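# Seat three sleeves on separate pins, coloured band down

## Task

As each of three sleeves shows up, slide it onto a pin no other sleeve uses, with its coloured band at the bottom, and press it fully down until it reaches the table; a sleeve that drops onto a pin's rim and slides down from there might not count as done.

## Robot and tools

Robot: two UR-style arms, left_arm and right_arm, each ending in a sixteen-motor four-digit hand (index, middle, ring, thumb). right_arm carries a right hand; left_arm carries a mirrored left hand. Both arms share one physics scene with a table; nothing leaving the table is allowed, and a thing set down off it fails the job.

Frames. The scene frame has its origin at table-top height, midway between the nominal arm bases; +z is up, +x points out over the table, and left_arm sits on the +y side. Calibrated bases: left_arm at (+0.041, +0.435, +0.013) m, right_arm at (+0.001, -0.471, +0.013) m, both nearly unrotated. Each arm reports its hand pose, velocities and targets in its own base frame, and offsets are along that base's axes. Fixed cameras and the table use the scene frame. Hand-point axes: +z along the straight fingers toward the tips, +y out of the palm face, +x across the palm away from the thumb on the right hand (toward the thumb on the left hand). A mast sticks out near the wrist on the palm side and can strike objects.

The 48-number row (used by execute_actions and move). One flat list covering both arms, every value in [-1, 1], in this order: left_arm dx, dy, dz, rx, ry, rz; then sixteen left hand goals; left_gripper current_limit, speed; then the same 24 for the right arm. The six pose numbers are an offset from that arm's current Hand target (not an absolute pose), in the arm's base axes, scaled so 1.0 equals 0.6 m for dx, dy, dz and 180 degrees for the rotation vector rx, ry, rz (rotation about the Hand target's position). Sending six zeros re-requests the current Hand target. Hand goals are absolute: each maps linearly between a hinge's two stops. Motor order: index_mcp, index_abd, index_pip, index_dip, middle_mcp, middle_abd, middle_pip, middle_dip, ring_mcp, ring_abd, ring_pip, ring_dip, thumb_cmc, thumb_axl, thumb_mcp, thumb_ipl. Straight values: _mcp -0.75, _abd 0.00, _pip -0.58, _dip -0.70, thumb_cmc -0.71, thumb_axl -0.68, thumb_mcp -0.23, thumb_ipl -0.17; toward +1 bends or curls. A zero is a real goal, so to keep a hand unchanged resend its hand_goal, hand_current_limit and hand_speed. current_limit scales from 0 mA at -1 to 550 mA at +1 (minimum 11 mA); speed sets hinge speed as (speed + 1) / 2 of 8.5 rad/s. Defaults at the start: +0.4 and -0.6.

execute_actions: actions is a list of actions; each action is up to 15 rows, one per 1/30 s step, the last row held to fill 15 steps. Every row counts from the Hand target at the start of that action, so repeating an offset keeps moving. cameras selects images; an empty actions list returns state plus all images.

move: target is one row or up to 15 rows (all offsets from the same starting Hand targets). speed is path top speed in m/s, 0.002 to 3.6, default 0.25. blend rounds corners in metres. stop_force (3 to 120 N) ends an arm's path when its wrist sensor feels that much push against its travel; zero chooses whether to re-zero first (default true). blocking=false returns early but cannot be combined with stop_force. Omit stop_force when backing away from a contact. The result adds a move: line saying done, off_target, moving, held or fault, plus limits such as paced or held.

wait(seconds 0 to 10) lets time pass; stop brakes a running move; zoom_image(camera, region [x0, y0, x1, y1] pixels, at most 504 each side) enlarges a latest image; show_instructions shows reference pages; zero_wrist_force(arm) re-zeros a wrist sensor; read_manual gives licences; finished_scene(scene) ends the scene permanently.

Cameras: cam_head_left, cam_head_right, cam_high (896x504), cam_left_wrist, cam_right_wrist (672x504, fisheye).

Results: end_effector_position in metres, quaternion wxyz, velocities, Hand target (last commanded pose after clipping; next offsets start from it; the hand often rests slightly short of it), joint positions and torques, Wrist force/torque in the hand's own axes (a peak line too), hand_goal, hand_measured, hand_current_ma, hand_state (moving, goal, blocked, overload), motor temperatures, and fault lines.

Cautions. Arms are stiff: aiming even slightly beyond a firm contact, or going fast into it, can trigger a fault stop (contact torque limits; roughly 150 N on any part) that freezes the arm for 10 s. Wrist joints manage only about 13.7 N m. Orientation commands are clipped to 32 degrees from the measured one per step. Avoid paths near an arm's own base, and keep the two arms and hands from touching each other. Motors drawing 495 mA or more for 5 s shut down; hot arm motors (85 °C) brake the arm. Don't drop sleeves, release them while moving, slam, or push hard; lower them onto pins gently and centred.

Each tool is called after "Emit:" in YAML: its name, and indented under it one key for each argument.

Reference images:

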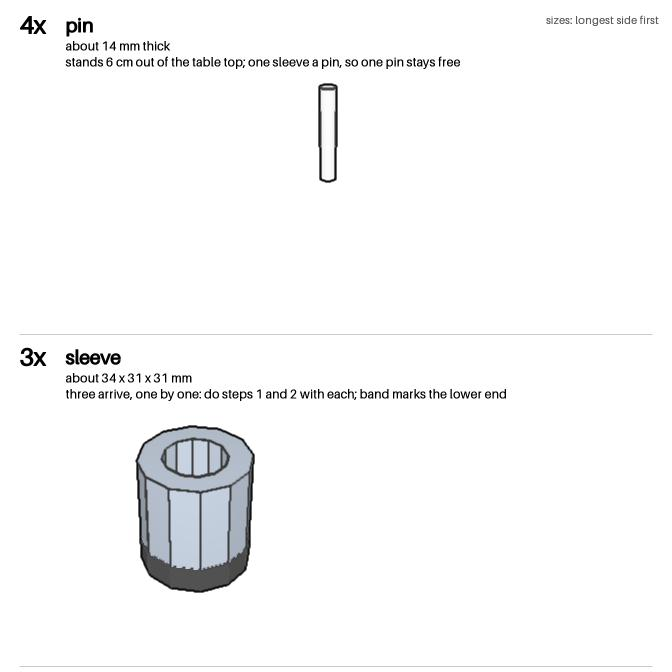

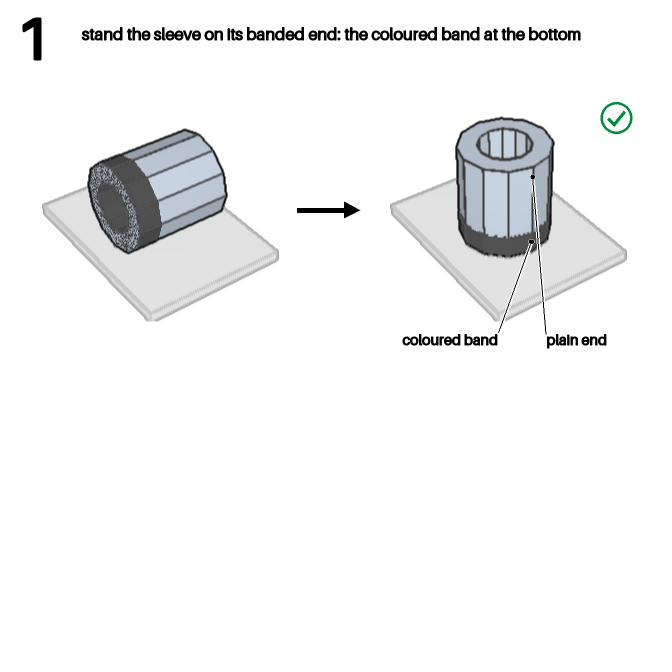

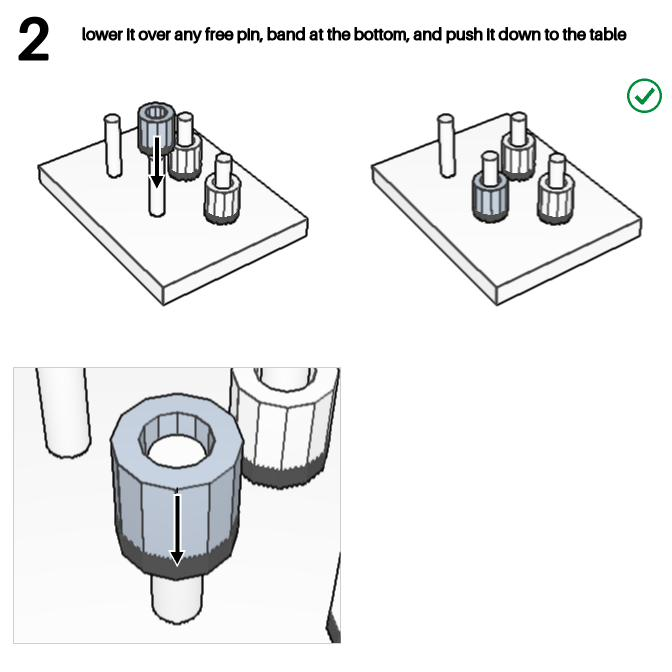

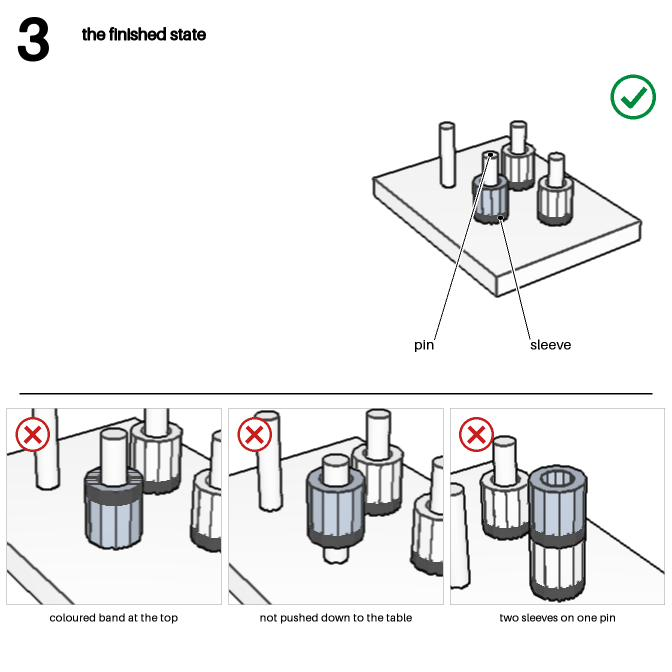

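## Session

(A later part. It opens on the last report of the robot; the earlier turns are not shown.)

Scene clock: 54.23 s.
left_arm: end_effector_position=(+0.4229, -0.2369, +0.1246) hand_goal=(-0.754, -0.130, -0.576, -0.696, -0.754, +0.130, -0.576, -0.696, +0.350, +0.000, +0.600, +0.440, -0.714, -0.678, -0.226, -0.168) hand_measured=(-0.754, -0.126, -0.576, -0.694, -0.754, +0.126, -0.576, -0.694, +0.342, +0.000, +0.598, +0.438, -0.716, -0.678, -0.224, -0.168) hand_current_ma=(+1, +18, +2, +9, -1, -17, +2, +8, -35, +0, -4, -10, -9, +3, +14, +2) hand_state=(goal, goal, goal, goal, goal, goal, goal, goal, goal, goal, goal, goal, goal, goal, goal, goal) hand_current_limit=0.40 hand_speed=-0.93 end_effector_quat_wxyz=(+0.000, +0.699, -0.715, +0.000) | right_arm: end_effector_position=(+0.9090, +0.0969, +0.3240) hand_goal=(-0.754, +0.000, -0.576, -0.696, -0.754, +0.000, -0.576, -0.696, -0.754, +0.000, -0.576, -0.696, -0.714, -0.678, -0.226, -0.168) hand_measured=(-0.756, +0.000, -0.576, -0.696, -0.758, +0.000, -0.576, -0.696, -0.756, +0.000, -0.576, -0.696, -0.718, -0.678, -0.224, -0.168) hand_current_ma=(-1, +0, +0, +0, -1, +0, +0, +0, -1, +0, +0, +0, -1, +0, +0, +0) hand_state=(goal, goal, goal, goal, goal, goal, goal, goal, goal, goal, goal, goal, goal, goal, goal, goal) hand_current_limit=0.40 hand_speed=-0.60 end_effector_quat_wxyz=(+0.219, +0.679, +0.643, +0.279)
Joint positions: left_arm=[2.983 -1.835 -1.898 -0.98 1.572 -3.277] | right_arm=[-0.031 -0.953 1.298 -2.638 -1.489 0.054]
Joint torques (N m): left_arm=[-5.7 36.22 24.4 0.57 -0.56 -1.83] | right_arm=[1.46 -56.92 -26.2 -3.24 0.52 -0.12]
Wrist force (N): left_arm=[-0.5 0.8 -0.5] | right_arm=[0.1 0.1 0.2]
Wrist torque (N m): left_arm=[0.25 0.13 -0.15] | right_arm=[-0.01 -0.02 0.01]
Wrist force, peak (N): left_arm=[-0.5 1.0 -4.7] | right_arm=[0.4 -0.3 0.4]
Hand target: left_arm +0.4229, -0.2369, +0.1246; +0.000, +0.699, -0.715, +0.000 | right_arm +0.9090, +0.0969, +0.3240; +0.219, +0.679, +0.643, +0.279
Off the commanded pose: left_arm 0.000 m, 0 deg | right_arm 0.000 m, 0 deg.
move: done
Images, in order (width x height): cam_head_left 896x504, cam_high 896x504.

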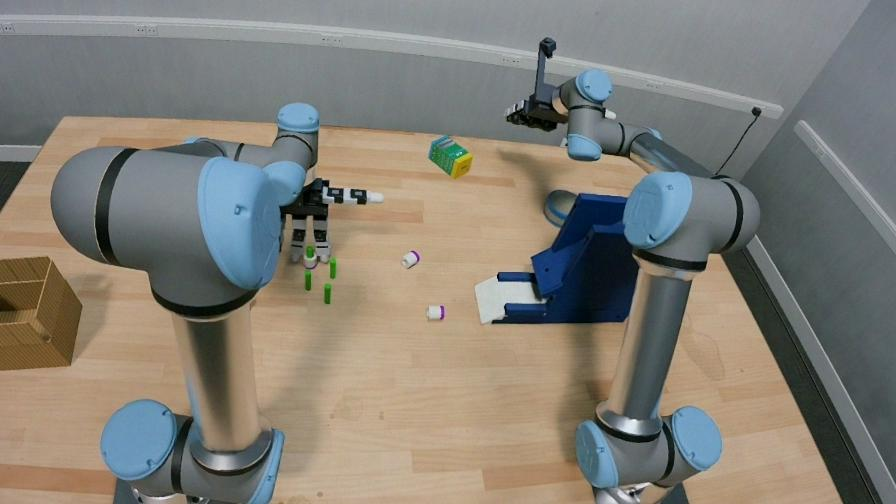

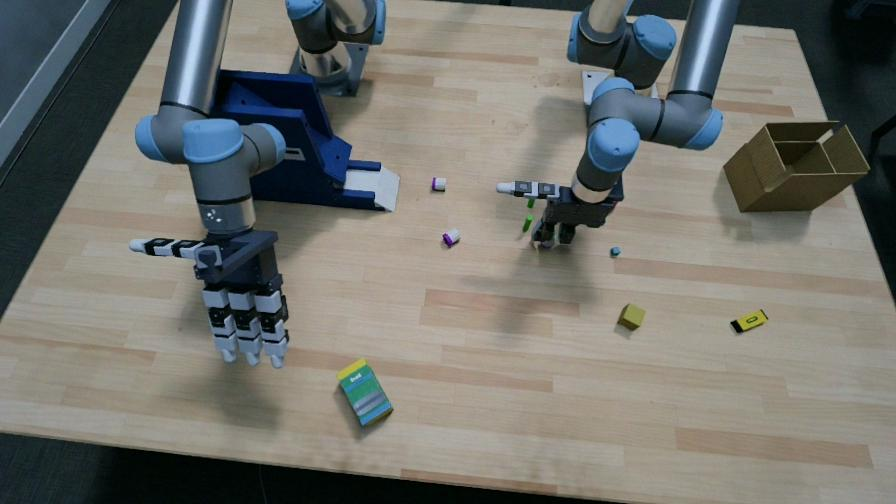

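Emit:
zoom_image:
  camera: "cam_head_left"
  region: [412, 288, 460, 336]

Emit:
zoom_image:
  camera: "cam_high"
  region: [414, 160, 462, 208]

Emit:
zoom_image:
  camera: "cam_head_left"
  region: [386, 235, 434, 283]

Emit:
zoom_image:
  camera: "cam_high"
  region: [428, 213, 476, 261]

Emit:
move:
  target: [0,0,0.27,0,0,0,-0.754,-0.13,-0.576,-0.696,-0.754,0.13,-0.576,-0.696,0.35,0,0.6,0.44,-0.714,-0.678,-0.226,-0.168,0.4,-0.93,0,0,0,0,0,0,-0.754,0,-0.576,-0.696,-0.754,0,-0.576,-0.696,-0.754,0,-0.576,-0.696,-0.714,-0.678,-0.226,-0.168,0.4,-0.6]
  speed: 0.2
  cameras: ["cam_head_left","cam_head_right","cam_high"]

Emit:
zoom_image:
  camera: "cam_head_left"
  region: [282, 240, 352, 310]

Emit:
zoom_image:
  camera: "cam_head_right"
  region: [408, 289, 456, 337]

Emit:
zoom_image:
  camera: "cam_head_right"
  region: [390, 235, 438, 283]

Scaled by 10.500 from the camera's 896x504 image, which has a finer 1280x720 frame.

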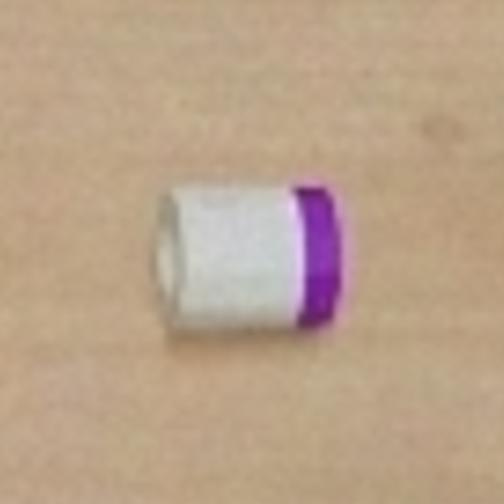

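Scaled by 10.500 from the camera's 896x504 image, which has a finer 1280x720 frame.

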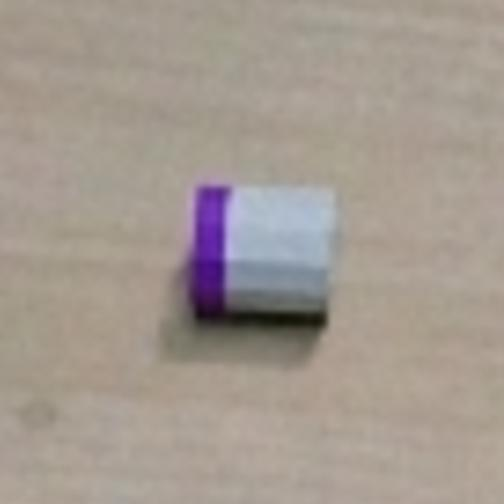

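Scaled by 10.500 from the camera's 896x504 image, which has a finer 1280x720 frame.

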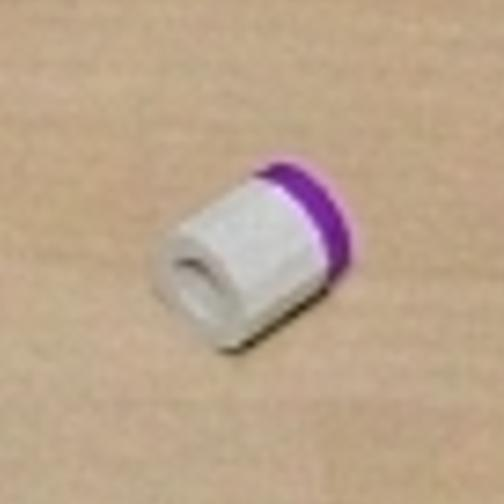

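Scaled by 10.500 from the camera's 896x504 image, which has a finer 1280x720 frame.

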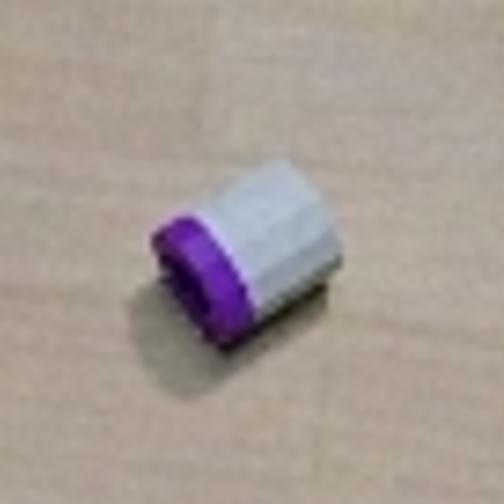

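Scene clock: 56.03 s.
left_arm: end_effector_position=(+0.4229, -0.2369, +0.2865) hand_goal=(-0.754, -0.130, -0.576, -0.696, -0.754, +0.130, -0.576, -0.696, +0.350, +0.000, +0.600, +0.440, -0.714, -0.678, -0.226, -0.168) hand_measured=(-0.754, -0.126, -0.576, -0.694, -0.754, +0.126, -0.576, -0.694, +0.342, +0.000, +0.598, +0.438, -0.716, -0.678, -0.224, -0.168) hand_current_ma=(+1, +18, +2, +9, -1, -16, +2, +8, -35, +0, -4, -10, -9, +3, +14, +2) hand_state=(goal, goal, goal, goal, goal, goal, goal, goal, goal, goal, goal, goal, goal, goal, goal, goal) hand_current_limit=0.40 hand_speed=-0.93 end_effector_quat_wxyz=(+0.000, +0.699, -0.715, +0.000) | right_arm: end_effector_position=(+0.9090, +0.0969, +0.3240) hand_goal=(-0.754, +0.000, -0.576, -0.696, -0.754, +0.000, -0.576, -0.696, -0.754, +0.000, -0.576, -0.696, -0.714, -0.678, -0.226, -0.168) hand_measured=(-0.756, +0.000, -0.576, -0.696, -0.758, +0.000, -0.576, -0.696, -0.756, +0.000, -0.576, -0.696, -0.718, -0.678, -0.224, -0.168) hand_current_ma=(-1, +0, +0, +0, -1, +0, +0, +0, -1, +0, +0, +0, -1, +0, +0, +0) hand_state=(goal, goal, goal, goal, goal, goal, goal, goal, goal, goal, goal, goal, goal, goal, goal, goal) hand_current_limit=0.40 hand_speed=-0.60 end_effector_quat_wxyz=(+0.219, +0.679, +0.643, +0.279)
Joint positions: left_arm=[2.983 -1.69 -1.627 -1.396 1.572 -3.277] | right_arm=[-0.031 -0.953 1.298 -2.638 -1.489 0.054]
Joint torques (N m): left_arm=[8.38 32.87 28.42 0.67 1.7 2.18] | right_arm=[0.77 -57.17 -26.45 -3.28 0.47 -0.26]
Wrist force (N): left_arm=[-0.7 0.9 -0.8] | right_arm=[0.4 0.0 0.2]
Wrist torque (N m): left_arm=[0.28 0.15 -0.15] | right_arm=[-0.02 -0.05 0.03]
Wrist force, peak (N): left_arm=[-0.5 0.9 -1.6] | right_arm=[0.6 -0.2 0.3]
Hand target: left_arm +0.4229, -0.2369, +0.2866; +0.000, +0.699, -0.715, +0.000 | right_arm +0.9090, +0.0969, +0.3240; +0.219, +0.679, +0.643, +0.279
Off the commanded pose: left_arm 0.000 m, 0 deg | right_arm 0.000 m, 0 deg.
move: done
Images, in order (width x height): cam_head_left 896x504, cam_head_right 896x504, cam_high 896x504.

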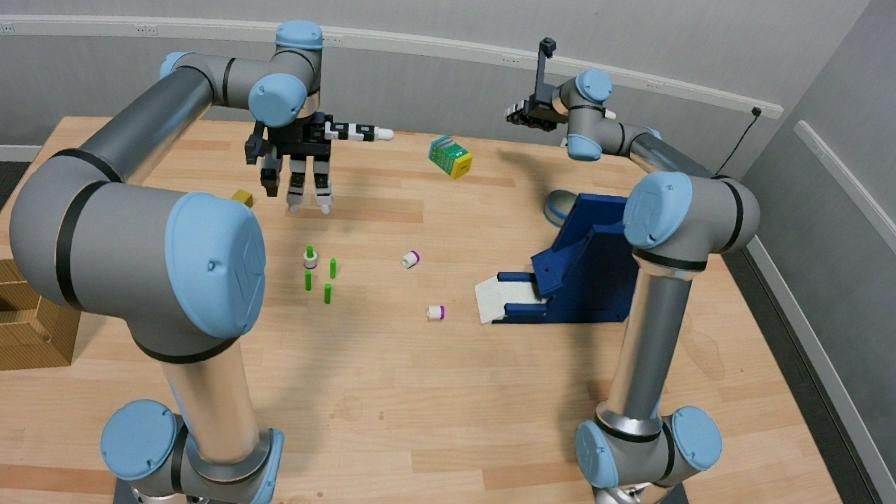

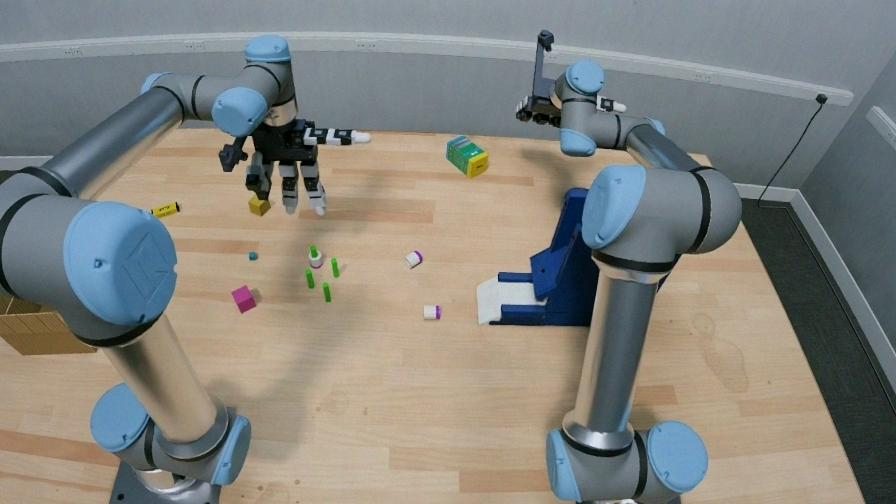

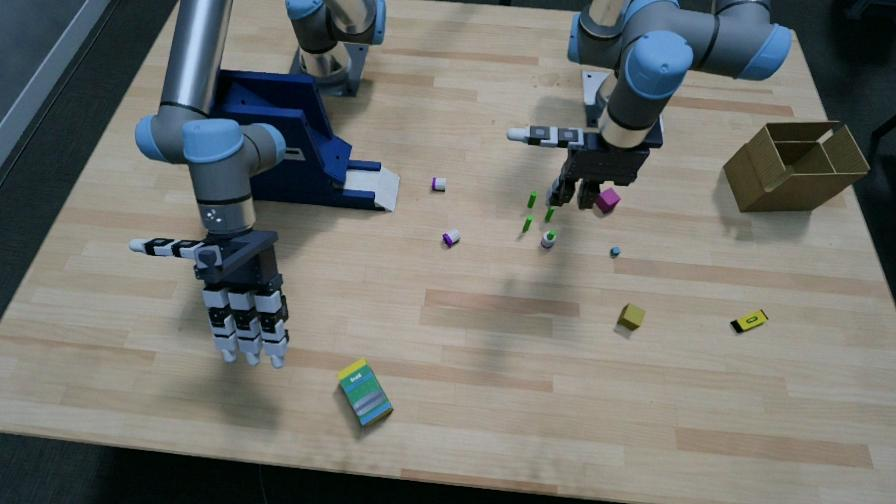

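Scaled by 7.200 from the camera's 896x504 image, which has a finer 1280x720 frame.

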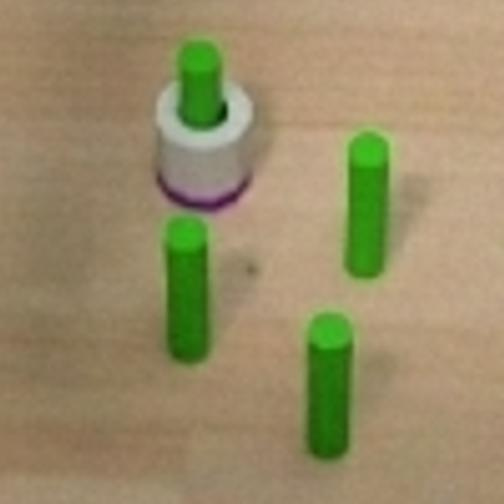

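Scaled by 10.500 from the camera's 896x504 image, which has a finer 1280x720 frame.

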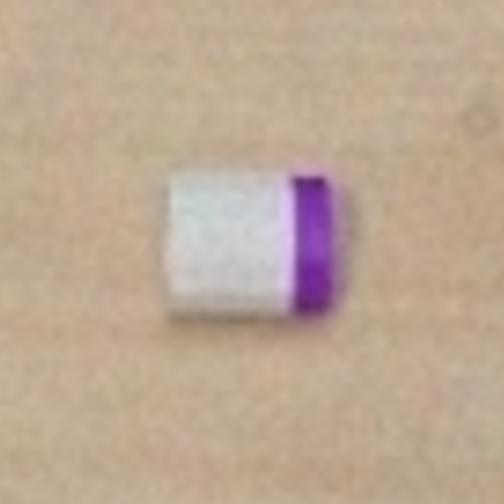

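Scaled by 10.500 from the camera's 896x504 image, which has a finer 1280x720 frame.

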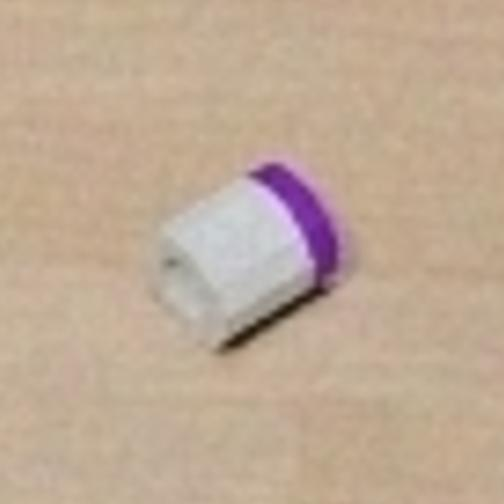

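Emit:
move:
  target: [0.0065,-0.2508,-0.2717,-0.0739,-0.1549,-0.2627,-0.754,-0.2,-0.576,-0.696,-0.754,0.2,-0.576,-0.696,0.35,0,0.6,0.44,-0.714,-0.678,-0.226,-0.168,0.4,-0.93,0,0,0,0,0,0,-0.754,0,-0.576,-0.696,-0.754,0,-0.576,-0.696,-0.754,0,-0.576,-0.696,-0.714,-0.678,-0.226,-0.168,0.4,-0.6]
  speed: 0.4
  cameras: ["cam_head_left","cam_head_right","cam_high"]

Emit:
zoom_image:
  camera: "cam_head_left"
  region: [370, 219, 450, 299]

Emit:
zoom_image:
  camera: "cam_head_right"
  region: [374, 219, 454, 299]

Emit:
zoom_image:
  camera: "cam_high"
  region: [412, 197, 492, 277]

Scene clock: 61.10 s.
left_arm: end_effector_position=(+0.4268, -0.3874, +0.1236) hand_goal=(-0.754, -0.200, -0.576, -0.696, -0.754, +0.200, -0.576, -0.696, +0.350, +0.000, +0.600, +0.440, -0.714, -0.678, -0.226, -0.168) hand_measured=(-0.750, -0.196, -0.576, -0.694, -0.750, +0.196, -0.576, -0.694, +0.342, +0.000, +0.598, +0.438, -0.712, -0.678, -0.224, -0.168) hand_current_ma=(+15, +18, +2, +9, +16, -17, +2, +8, -35, +0, -4, -10, +10, +3, +14, +2) hand_state=(goal, goal, goal, goal, goal, goal, goal, goal, goal, goal, goal, goal, goal, goal, goal, goal) hand_current_limit=0.40 hand_speed=-0.93 end_effector_quat_wxyz=(+0.090, -0.333, +0.907, -0.243) | right_arm: end_effector_position=(+0.9090, +0.0969, +0.3240) hand_goal=(-0.754, +0.000, -0.576, -0.696, -0.754, +0.000, -0.576, -0.696, -0.754, +0.000, -0.576, -0.696, -0.714, -0.678, -0.226, -0.168) hand_measured=(-0.756, +0.000, -0.576, -0.696, -0.758, +0.000, -0.576, -0.696, -0.756, +0.000, -0.576, -0.696, -0.718, -0.678, -0.224, -0.168) hand_current_ma=(-1, +0, +0, +0, -1, +0, +0, +0, -1, +0, +0, +0, -1, +0, +0, +0) hand_state=(goal, goal, goal, goal, goal, goal, goal, goal, goal, goal, goal, goal, goal, goal, goal, goal) hand_current_limit=0.40 hand_speed=-0.60 end_effector_quat_wxyz=(+0.219, +0.679, +0.643, +0.279)
Joint positions: left_arm=[2.706 -1.883 -1.944 -0.402 1.361 -2.762] | right_arm=[-0.031 -0.953 1.298 -2.638 -1.489 0.054]
Joint torques (N m): left_arm=[-8.52 23.33 11.16 5.36 -2.32 2.39] | right_arm=[0.44 -57.95 -26.32 -3.44 0.58 -0.22]
Wrist force (N): left_arm=[-0.5 1.2 -0.1] | right_arm=[0.5 -0.1 0.3]
Wrist torque (N m): left_arm=[0.34 0.10 -0.19] | right_arm=[-0.04 -0.07 0.04]
Wrist force, peak (N): left_arm=[-1.4 0.9 -1.3] | right_arm=[0.5 -0.1 0.6]
Hand target: left_arm +0.4268, -0.3874, +0.1235; +0.090, -0.333, +0.907, -0.243 | right_arm +0.9090, +0.0969, +0.3240; +0.219, +0.679, +0.643, +0.279
Off the commanded pose: left_arm 0.000 m, 0 deg | right_arm 0.000 m, 0 deg.
move: done
Images, in order (width x height): cam_head_left 896x504, cam_head_right 896x504, cam_high 896x504.

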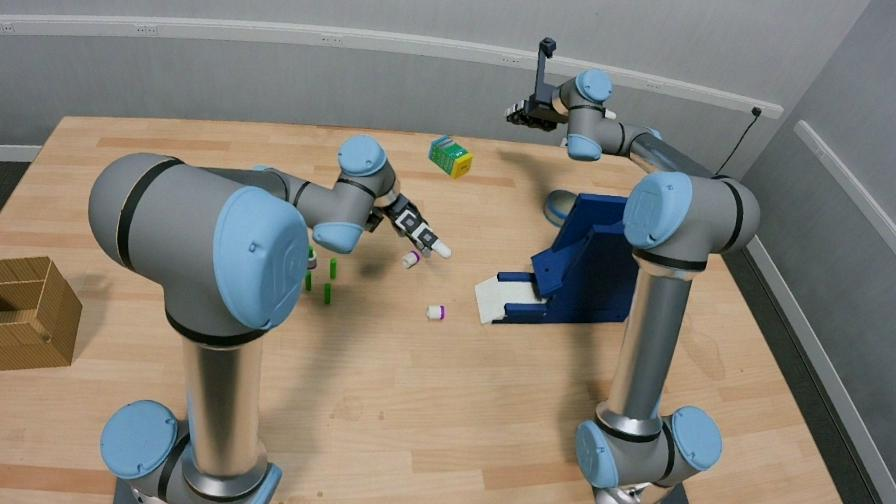

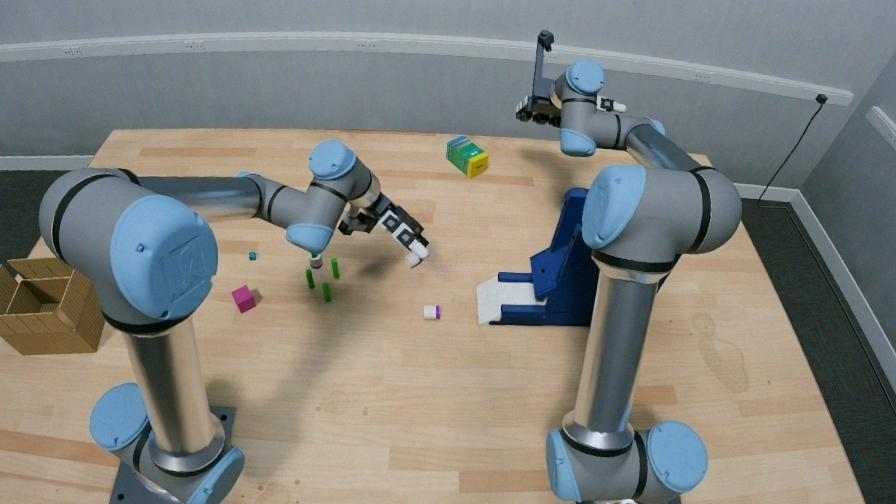

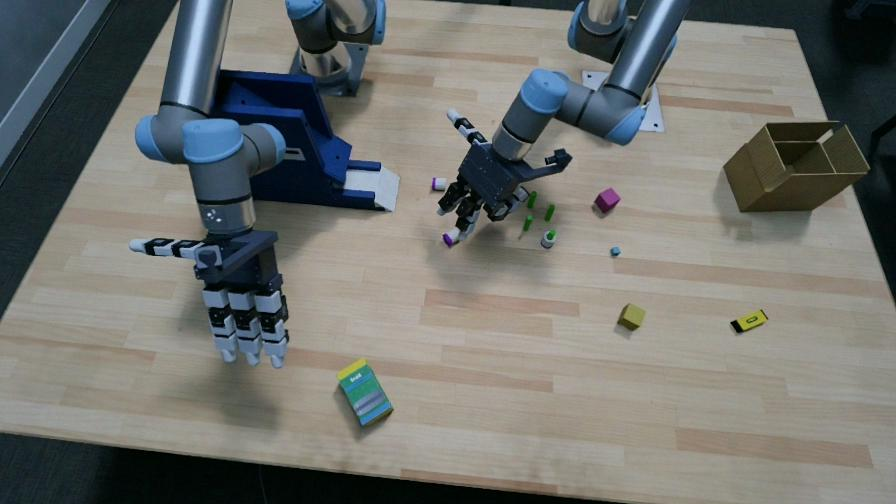

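Scaled by 6.300 from the camera's 896x504 image, which has a finer 1280x720 frame.

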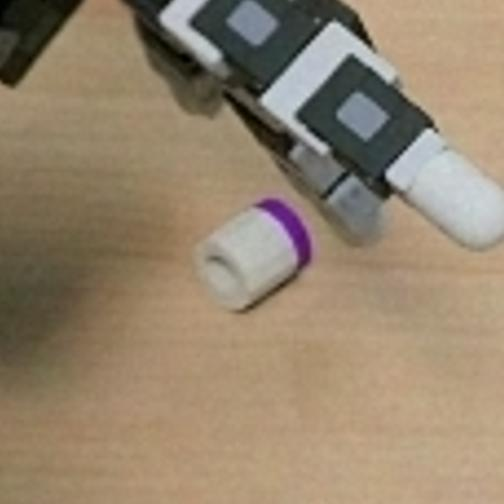

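Scaled by 6.300 from the camera's 896x504 image, which has a finer 1280x720 frame.

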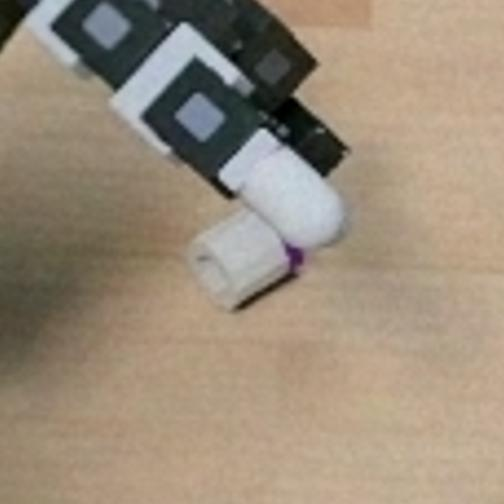

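Scaled by 6.300 from the camera's 896x504 image, which has a finer 1280x720 frame.

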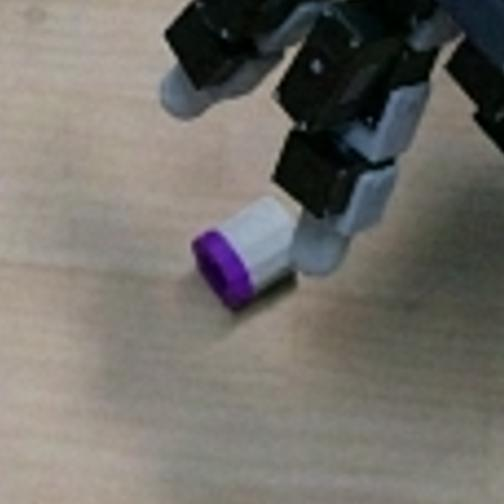

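Emit:
move:
  target:
    - [0,0,-0.07,0,0,0,-0.754,-0.17,-0.576,-0.696,-0.754,0.17,-0.576,-0.696,0.35,0,0.6,0.44,-0.714,-0.678,-0.226,-0.168,0.4,-0.93,0,0,0,0,0,0,-0.754,0,-0.576,-0.696,-0.754,0,-0.576,-0.696,-0.754,0,-0.576,-0.696,-0.714,-0.678,-0.226,-0.168,0.4,-0.6]
    - [0,0,-0.1,0,0,0,-0.754,-0.17,-0.576,-0.696,-0.754,0.17,-0.576,-0.696,0.35,0,0.6,0.44,-0.714,-0.678,-0.226,-0.168,0.4,-0.93,0,0,0,0,0,0,-0.754,0,-0.576,-0.696,-0.754,0,-0.576,-0.696,-0.754,0,-0.576,-0.696,-0.714,-0.678,-0.226,-0.168,0.4,-0.6]
  speed: [0.12, 0.04]
  blend: [0.005, 0]
  stop_force: 4
  cameras: ["cam_head_left","cam_head_right","cam_high"]

Emit:
zoom_image:
  camera: "cam_head_right"
  region: [374, 219, 454, 299]

Emit:
zoom_image:
  camera: "cam_high"
  region: [412, 197, 492, 277]

Scene clock: 63.60 s.
left_arm: end_effector_position=(+0.4268, -0.3874, +0.0635) hand_goal=(-0.754, -0.170, -0.576, -0.696, -0.754, +0.170, -0.576, -0.696, +0.350, +0.000, +0.600, +0.440, -0.714, -0.678, -0.226, -0.168) hand_measured=(-0.750, -0.172, -0.576, -0.694, -0.750, +0.172, -0.576, -0.694, +0.342, +0.000, +0.598, +0.438, -0.712, -0.678, -0.224, -0.168) hand_current_ma=(+16, -10, +2, +9, +18, +9, +2, +8, -35, +0, -4, -10, +10, +3, +14, +2) hand_state=(goal, goal, goal, goal, goal, goal, goal, goal, goal, goal, goal, goal, goal, goal, goal, goal) hand_current_limit=0.40 hand_speed=-0.93 end_effector_quat_wxyz=(+0.090, -0.333, +0.907, -0.243) | right_arm: end_effector_position=(+0.9090, +0.0969, +0.3240) hand_goal=(-0.754, +0.000, -0.576, -0.696, -0.754, +0.000, -0.576, -0.696, -0.754, +0.000, -0.576, -0.696, -0.714, -0.678, -0.226, -0.168) hand_measured=(-0.756, +0.000, -0.576, -0.696, -0.758, +0.000, -0.576, -0.696, -0.756, +0.000, -0.576, -0.696, -0.718, -0.678, -0.224, -0.168) hand_current_ma=(-1, +0, +0, +0, -1, +0, +0, +0, -1, +0, +0, +0, -1, +0, +0, +0) hand_state=(goal, goal, goal, goal, goal, goal, goal, goal, goal, goal, goal, goal, goal, goal, goal, goal) hand_current_limit=0.40 hand_speed=-0.60 end_effector_quat_wxyz=(+0.219, +0.679, +0.643, +0.279)
Joint positions: left_arm=[2.706 -1.989 -1.993 -0.247 1.361 -2.762] | right_arm=[-0.031 -0.953 1.298 -2.638 -1.489 0.054]
Joint torques (N m): left_arm=[5.17 26.02 8.62 5.12 -0.44 -2.71] | right_arm=[0.89 -57.75 -26.86 -3.37 0.62 -0.14]
Wrist force (N): left_arm=[-0.4 1.3 -0.3] | right_arm=[0.1 -0.2 0.2]
Wrist torque (N m): left_arm=[0.37 0.08 -0.20] | right_arm=[-0.04 -0.02 0.01]
Wrist force, peak (N): left_arm=[-0.4 1.0 -1.4] | right_arm=[0.4 -0.4 0.4]
Hand target: left_arm +0.4268, -0.3874, +0.0635; +0.090, -0.333, +0.907, -0.243 | right_arm +0.9090, +0.0969, +0.3240; +0.219, +0.679, +0.643, +0.279
Off the commanded pose: left_arm 0.000 m, 0 deg | right_arm 0.000 m, 0 deg.
move: done
Images, in order (width x height): cam_head_left 896x504, cam_head_right 896x504, cam_high 896x504.

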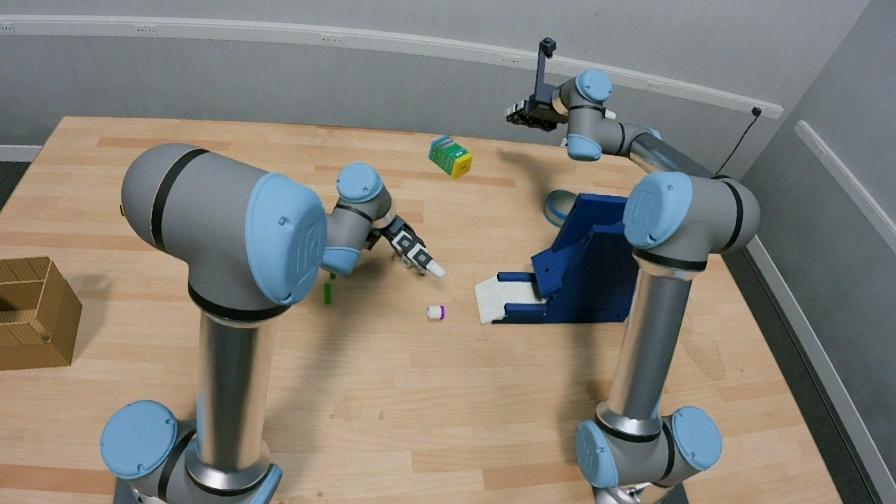

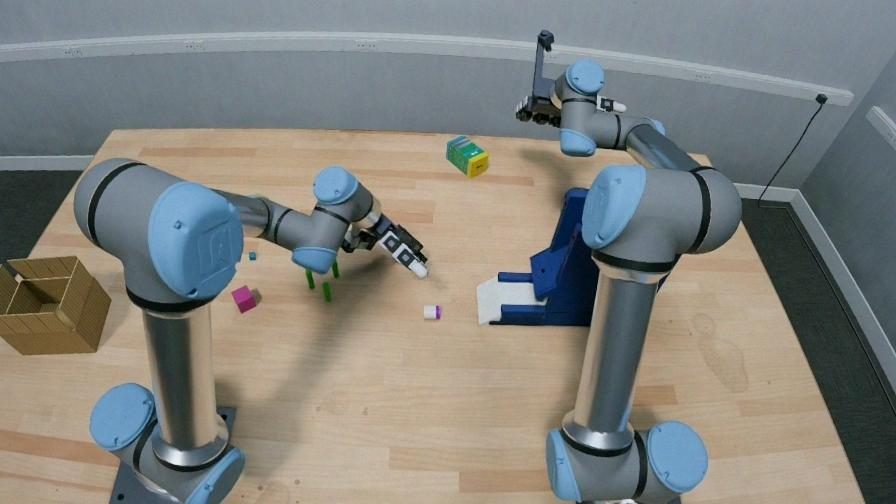

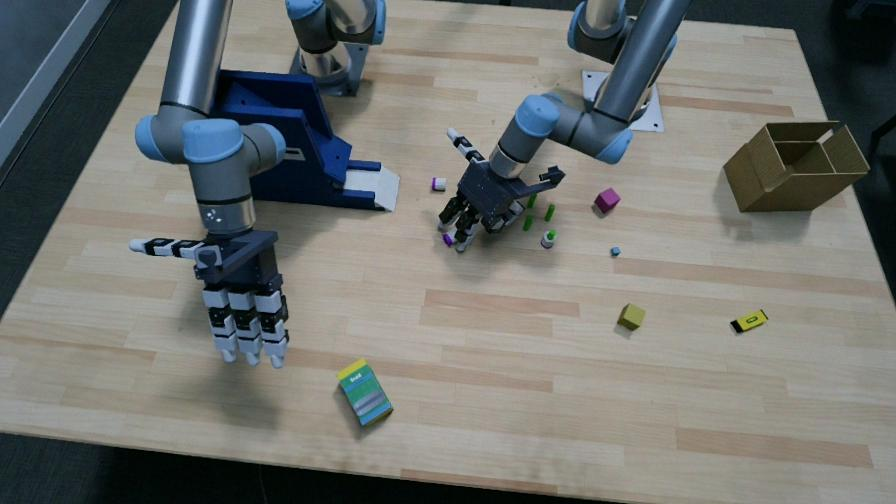

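Scaled by 6.300 from the camera's 896x504 image, which has a finer 1280x720 frame.

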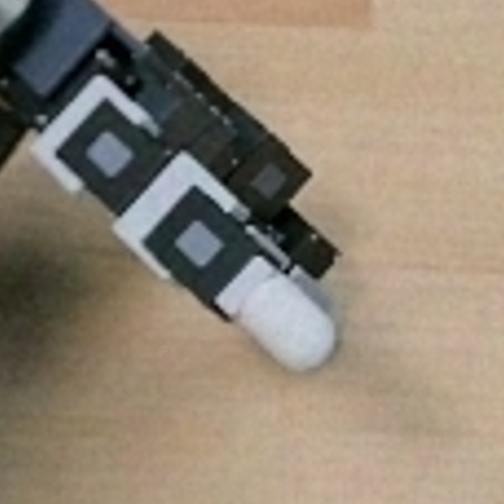

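Scaled by 6.300 from the camera's 896x504 image, which has a finer 1280x720 frame.

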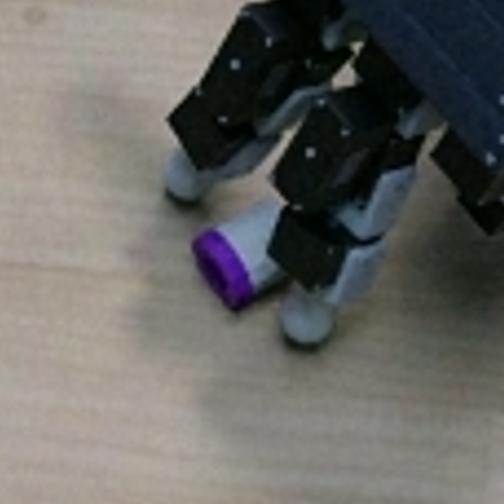

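Emit:
move:
  target: [0,0,0,0,0,0,-0.754,0.15,-0.576,-0.696,-0.754,-0.15,-0.576,-0.696,0.35,0,0.6,0.44,-0.714,-0.678,-0.226,-0.168,0.4,-0.93,0,0,0,0,0,0,-0.754,0,-0.576,-0.696,-0.754,0,-0.576,-0.696,-0.754,0,-0.576,-0.696,-0.714,-0.678,-0.226,-0.168,0.4,-0.6]
  speed: 0.05
  cameras: ["cam_head_left","cam_head_right","cam_high"]

Emit:
zoom_image:
  camera: "cam_head_left"
  region: [370, 219, 450, 299]

Emit:
zoom_image:
  camera: "cam_high"
  region: [412, 197, 492, 277]

Scene clock: 64.77 s.
left_arm: end_effector_position=(+0.4268, -0.3874, +0.0635) hand_goal=(-0.754, +0.150, -0.576, -0.696, -0.754, -0.150, -0.576, -0.696, +0.350, +0.000, +0.600, +0.440, -0.714, -0.678, -0.226, -0.168) hand_measured=(-0.750, -0.026, -0.576, -0.694, -0.750, +0.020, -0.576, -0.694, +0.342, +0.000, +0.598, +0.438, -0.712, -0.678, -0.224, -0.168) hand_current_ma=(+16, -385, +2, +9, +18, +385, +2, +8, -35, +0, -4, -10, +10, +3, +14, +2) hand_state=(goal, blocked, goal, goal, goal, moving, goal, goal, goal, goal, goal, goal, goal, goal, goal, goal) hand_current_limit=0.40 hand_speed=-0.93 end_effector_quat_wxyz=(+0.090, -0.333, +0.907, -0.243) | right_arm: end_effector_position=(+0.9090, +0.0969, +0.3240) hand_goal=(-0.754, +0.000, -0.576, -0.696, -0.754, +0.000, -0.576, -0.696, -0.754, +0.000, -0.576, -0.696, -0.714, -0.678, -0.226, -0.168) hand_measured=(-0.756, +0.000, -0.576, -0.696, -0.758, +0.000, -0.576, -0.696, -0.756, +0.000, -0.576, -0.696, -0.718, -0.678, -0.224, -0.168) hand_current_ma=(-1, +0, +0, +0, -1, +0, +0, +0, -1, +0, +0, +0, -1, +0, +0, +0) hand_state=(goal, goal, goal, goal, goal, goal, goal, goal, goal, goal, goal, goal, goal, goal, goal, goal) hand_current_limit=0.40 hand_speed=-0.60 end_effector_quat_wxyz=(+0.219, +0.679, +0.643, +0.279)
Joint positions: left_arm=[2.706 -1.989 -1.993 -0.247 1.361 -2.762] | right_arm=[-0.031 -0.953 1.298 -2.638 -1.489 0.054]
Joint torques (N m): left_arm=[6.39 25.9 8.41 5.24 0.9 -2.64] | right_arm=[0.46 -57.8 -27.42 -3.37 0.57 -0.28]
Wrist force (N): left_arm=[0.0 0.9 -0.4] | right_arm=[0.3 -0.1 0.1]
Wrist torque (N m): left_arm=[0.32 0.02 -0.15] | right_arm=[-0.03 -0.05 0.03]
Wrist force, peak (N): left_arm=[-0.3 1.6 -0.4] | right_arm=[0.4 -0.5 0.1]
Hand target: left_arm +0.4268, -0.3874, +0.0635; +0.090, -0.333, +0.907, -0.243 | right_arm +0.9090, +0.0969, +0.3240; +0.219, +0.679, +0.643, +0.279
Off the commanded pose: left_arm 0.000 m, 0 deg | right_arm 0.000 m, 0 deg.
move: done
Images, in order (width x height): cam_head_left 896x504, cam_head_right 896x504, cam_high 896x504.

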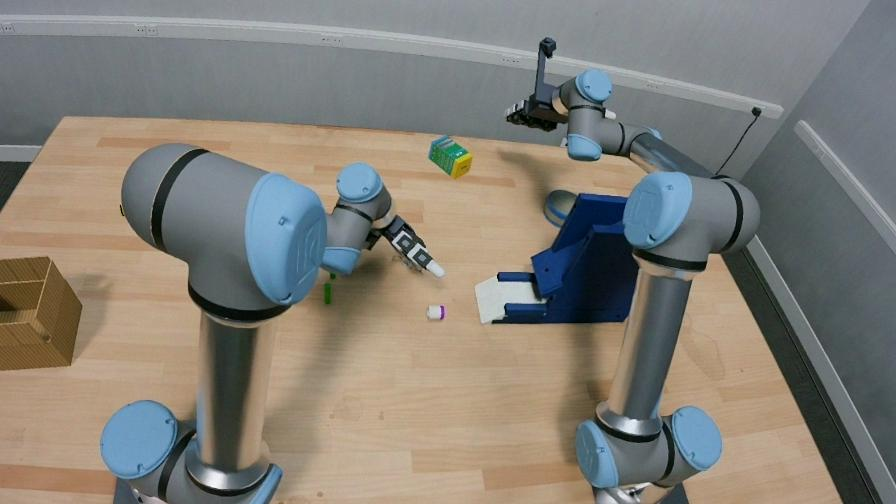

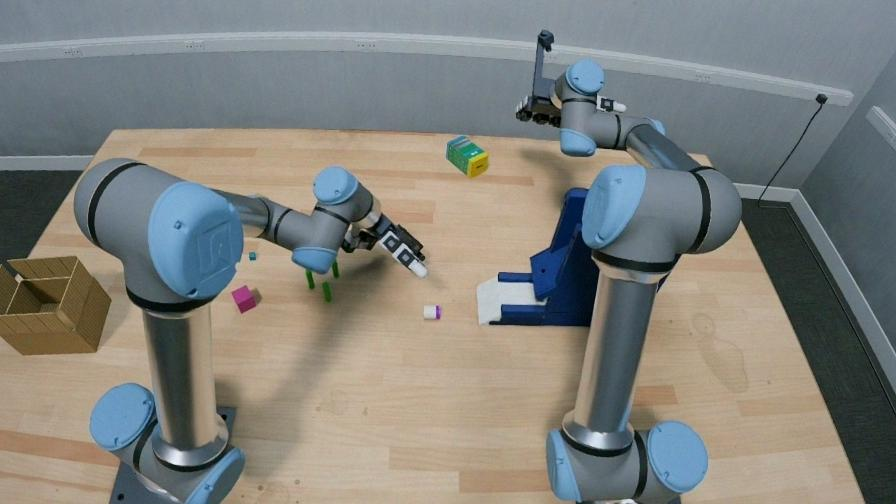

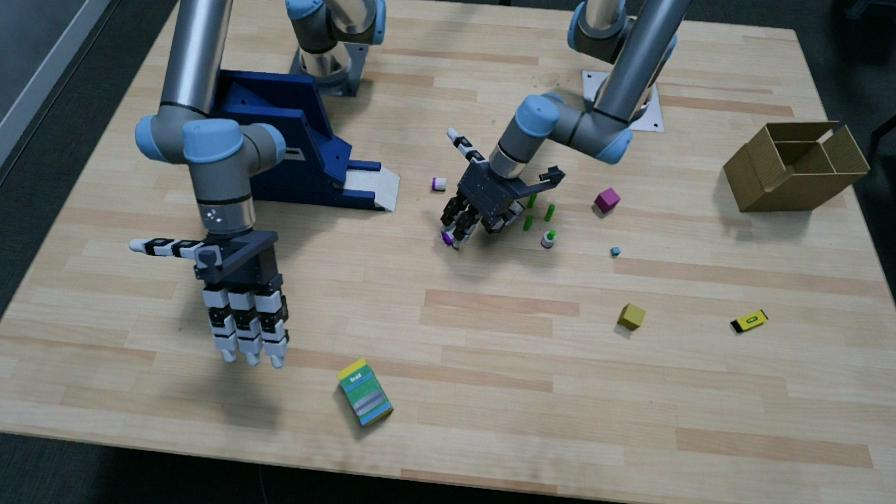

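Scaled by 6.300 from the camera's 896x504 image, which has a finer 1280x720 frame.

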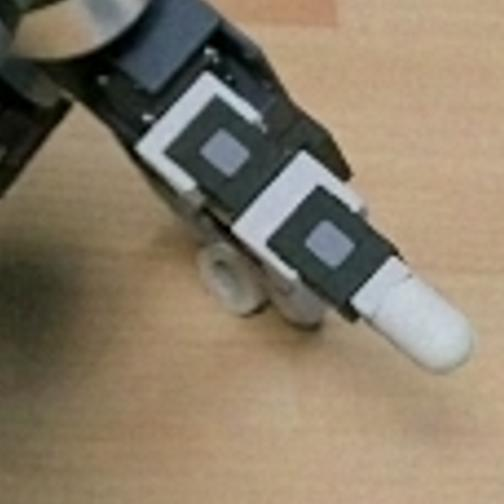

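Scaled by 6.300 from the camera's 896x504 image, which has a finer 1280x720 frame.

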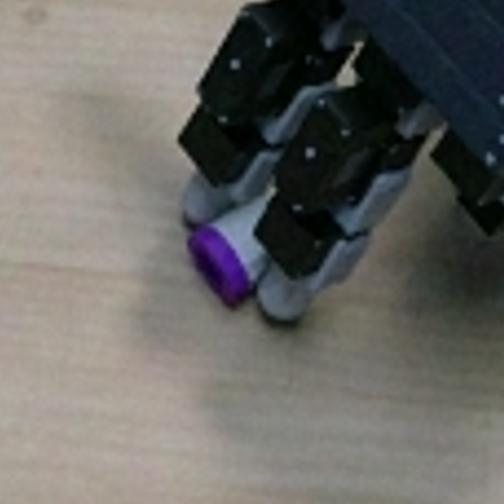

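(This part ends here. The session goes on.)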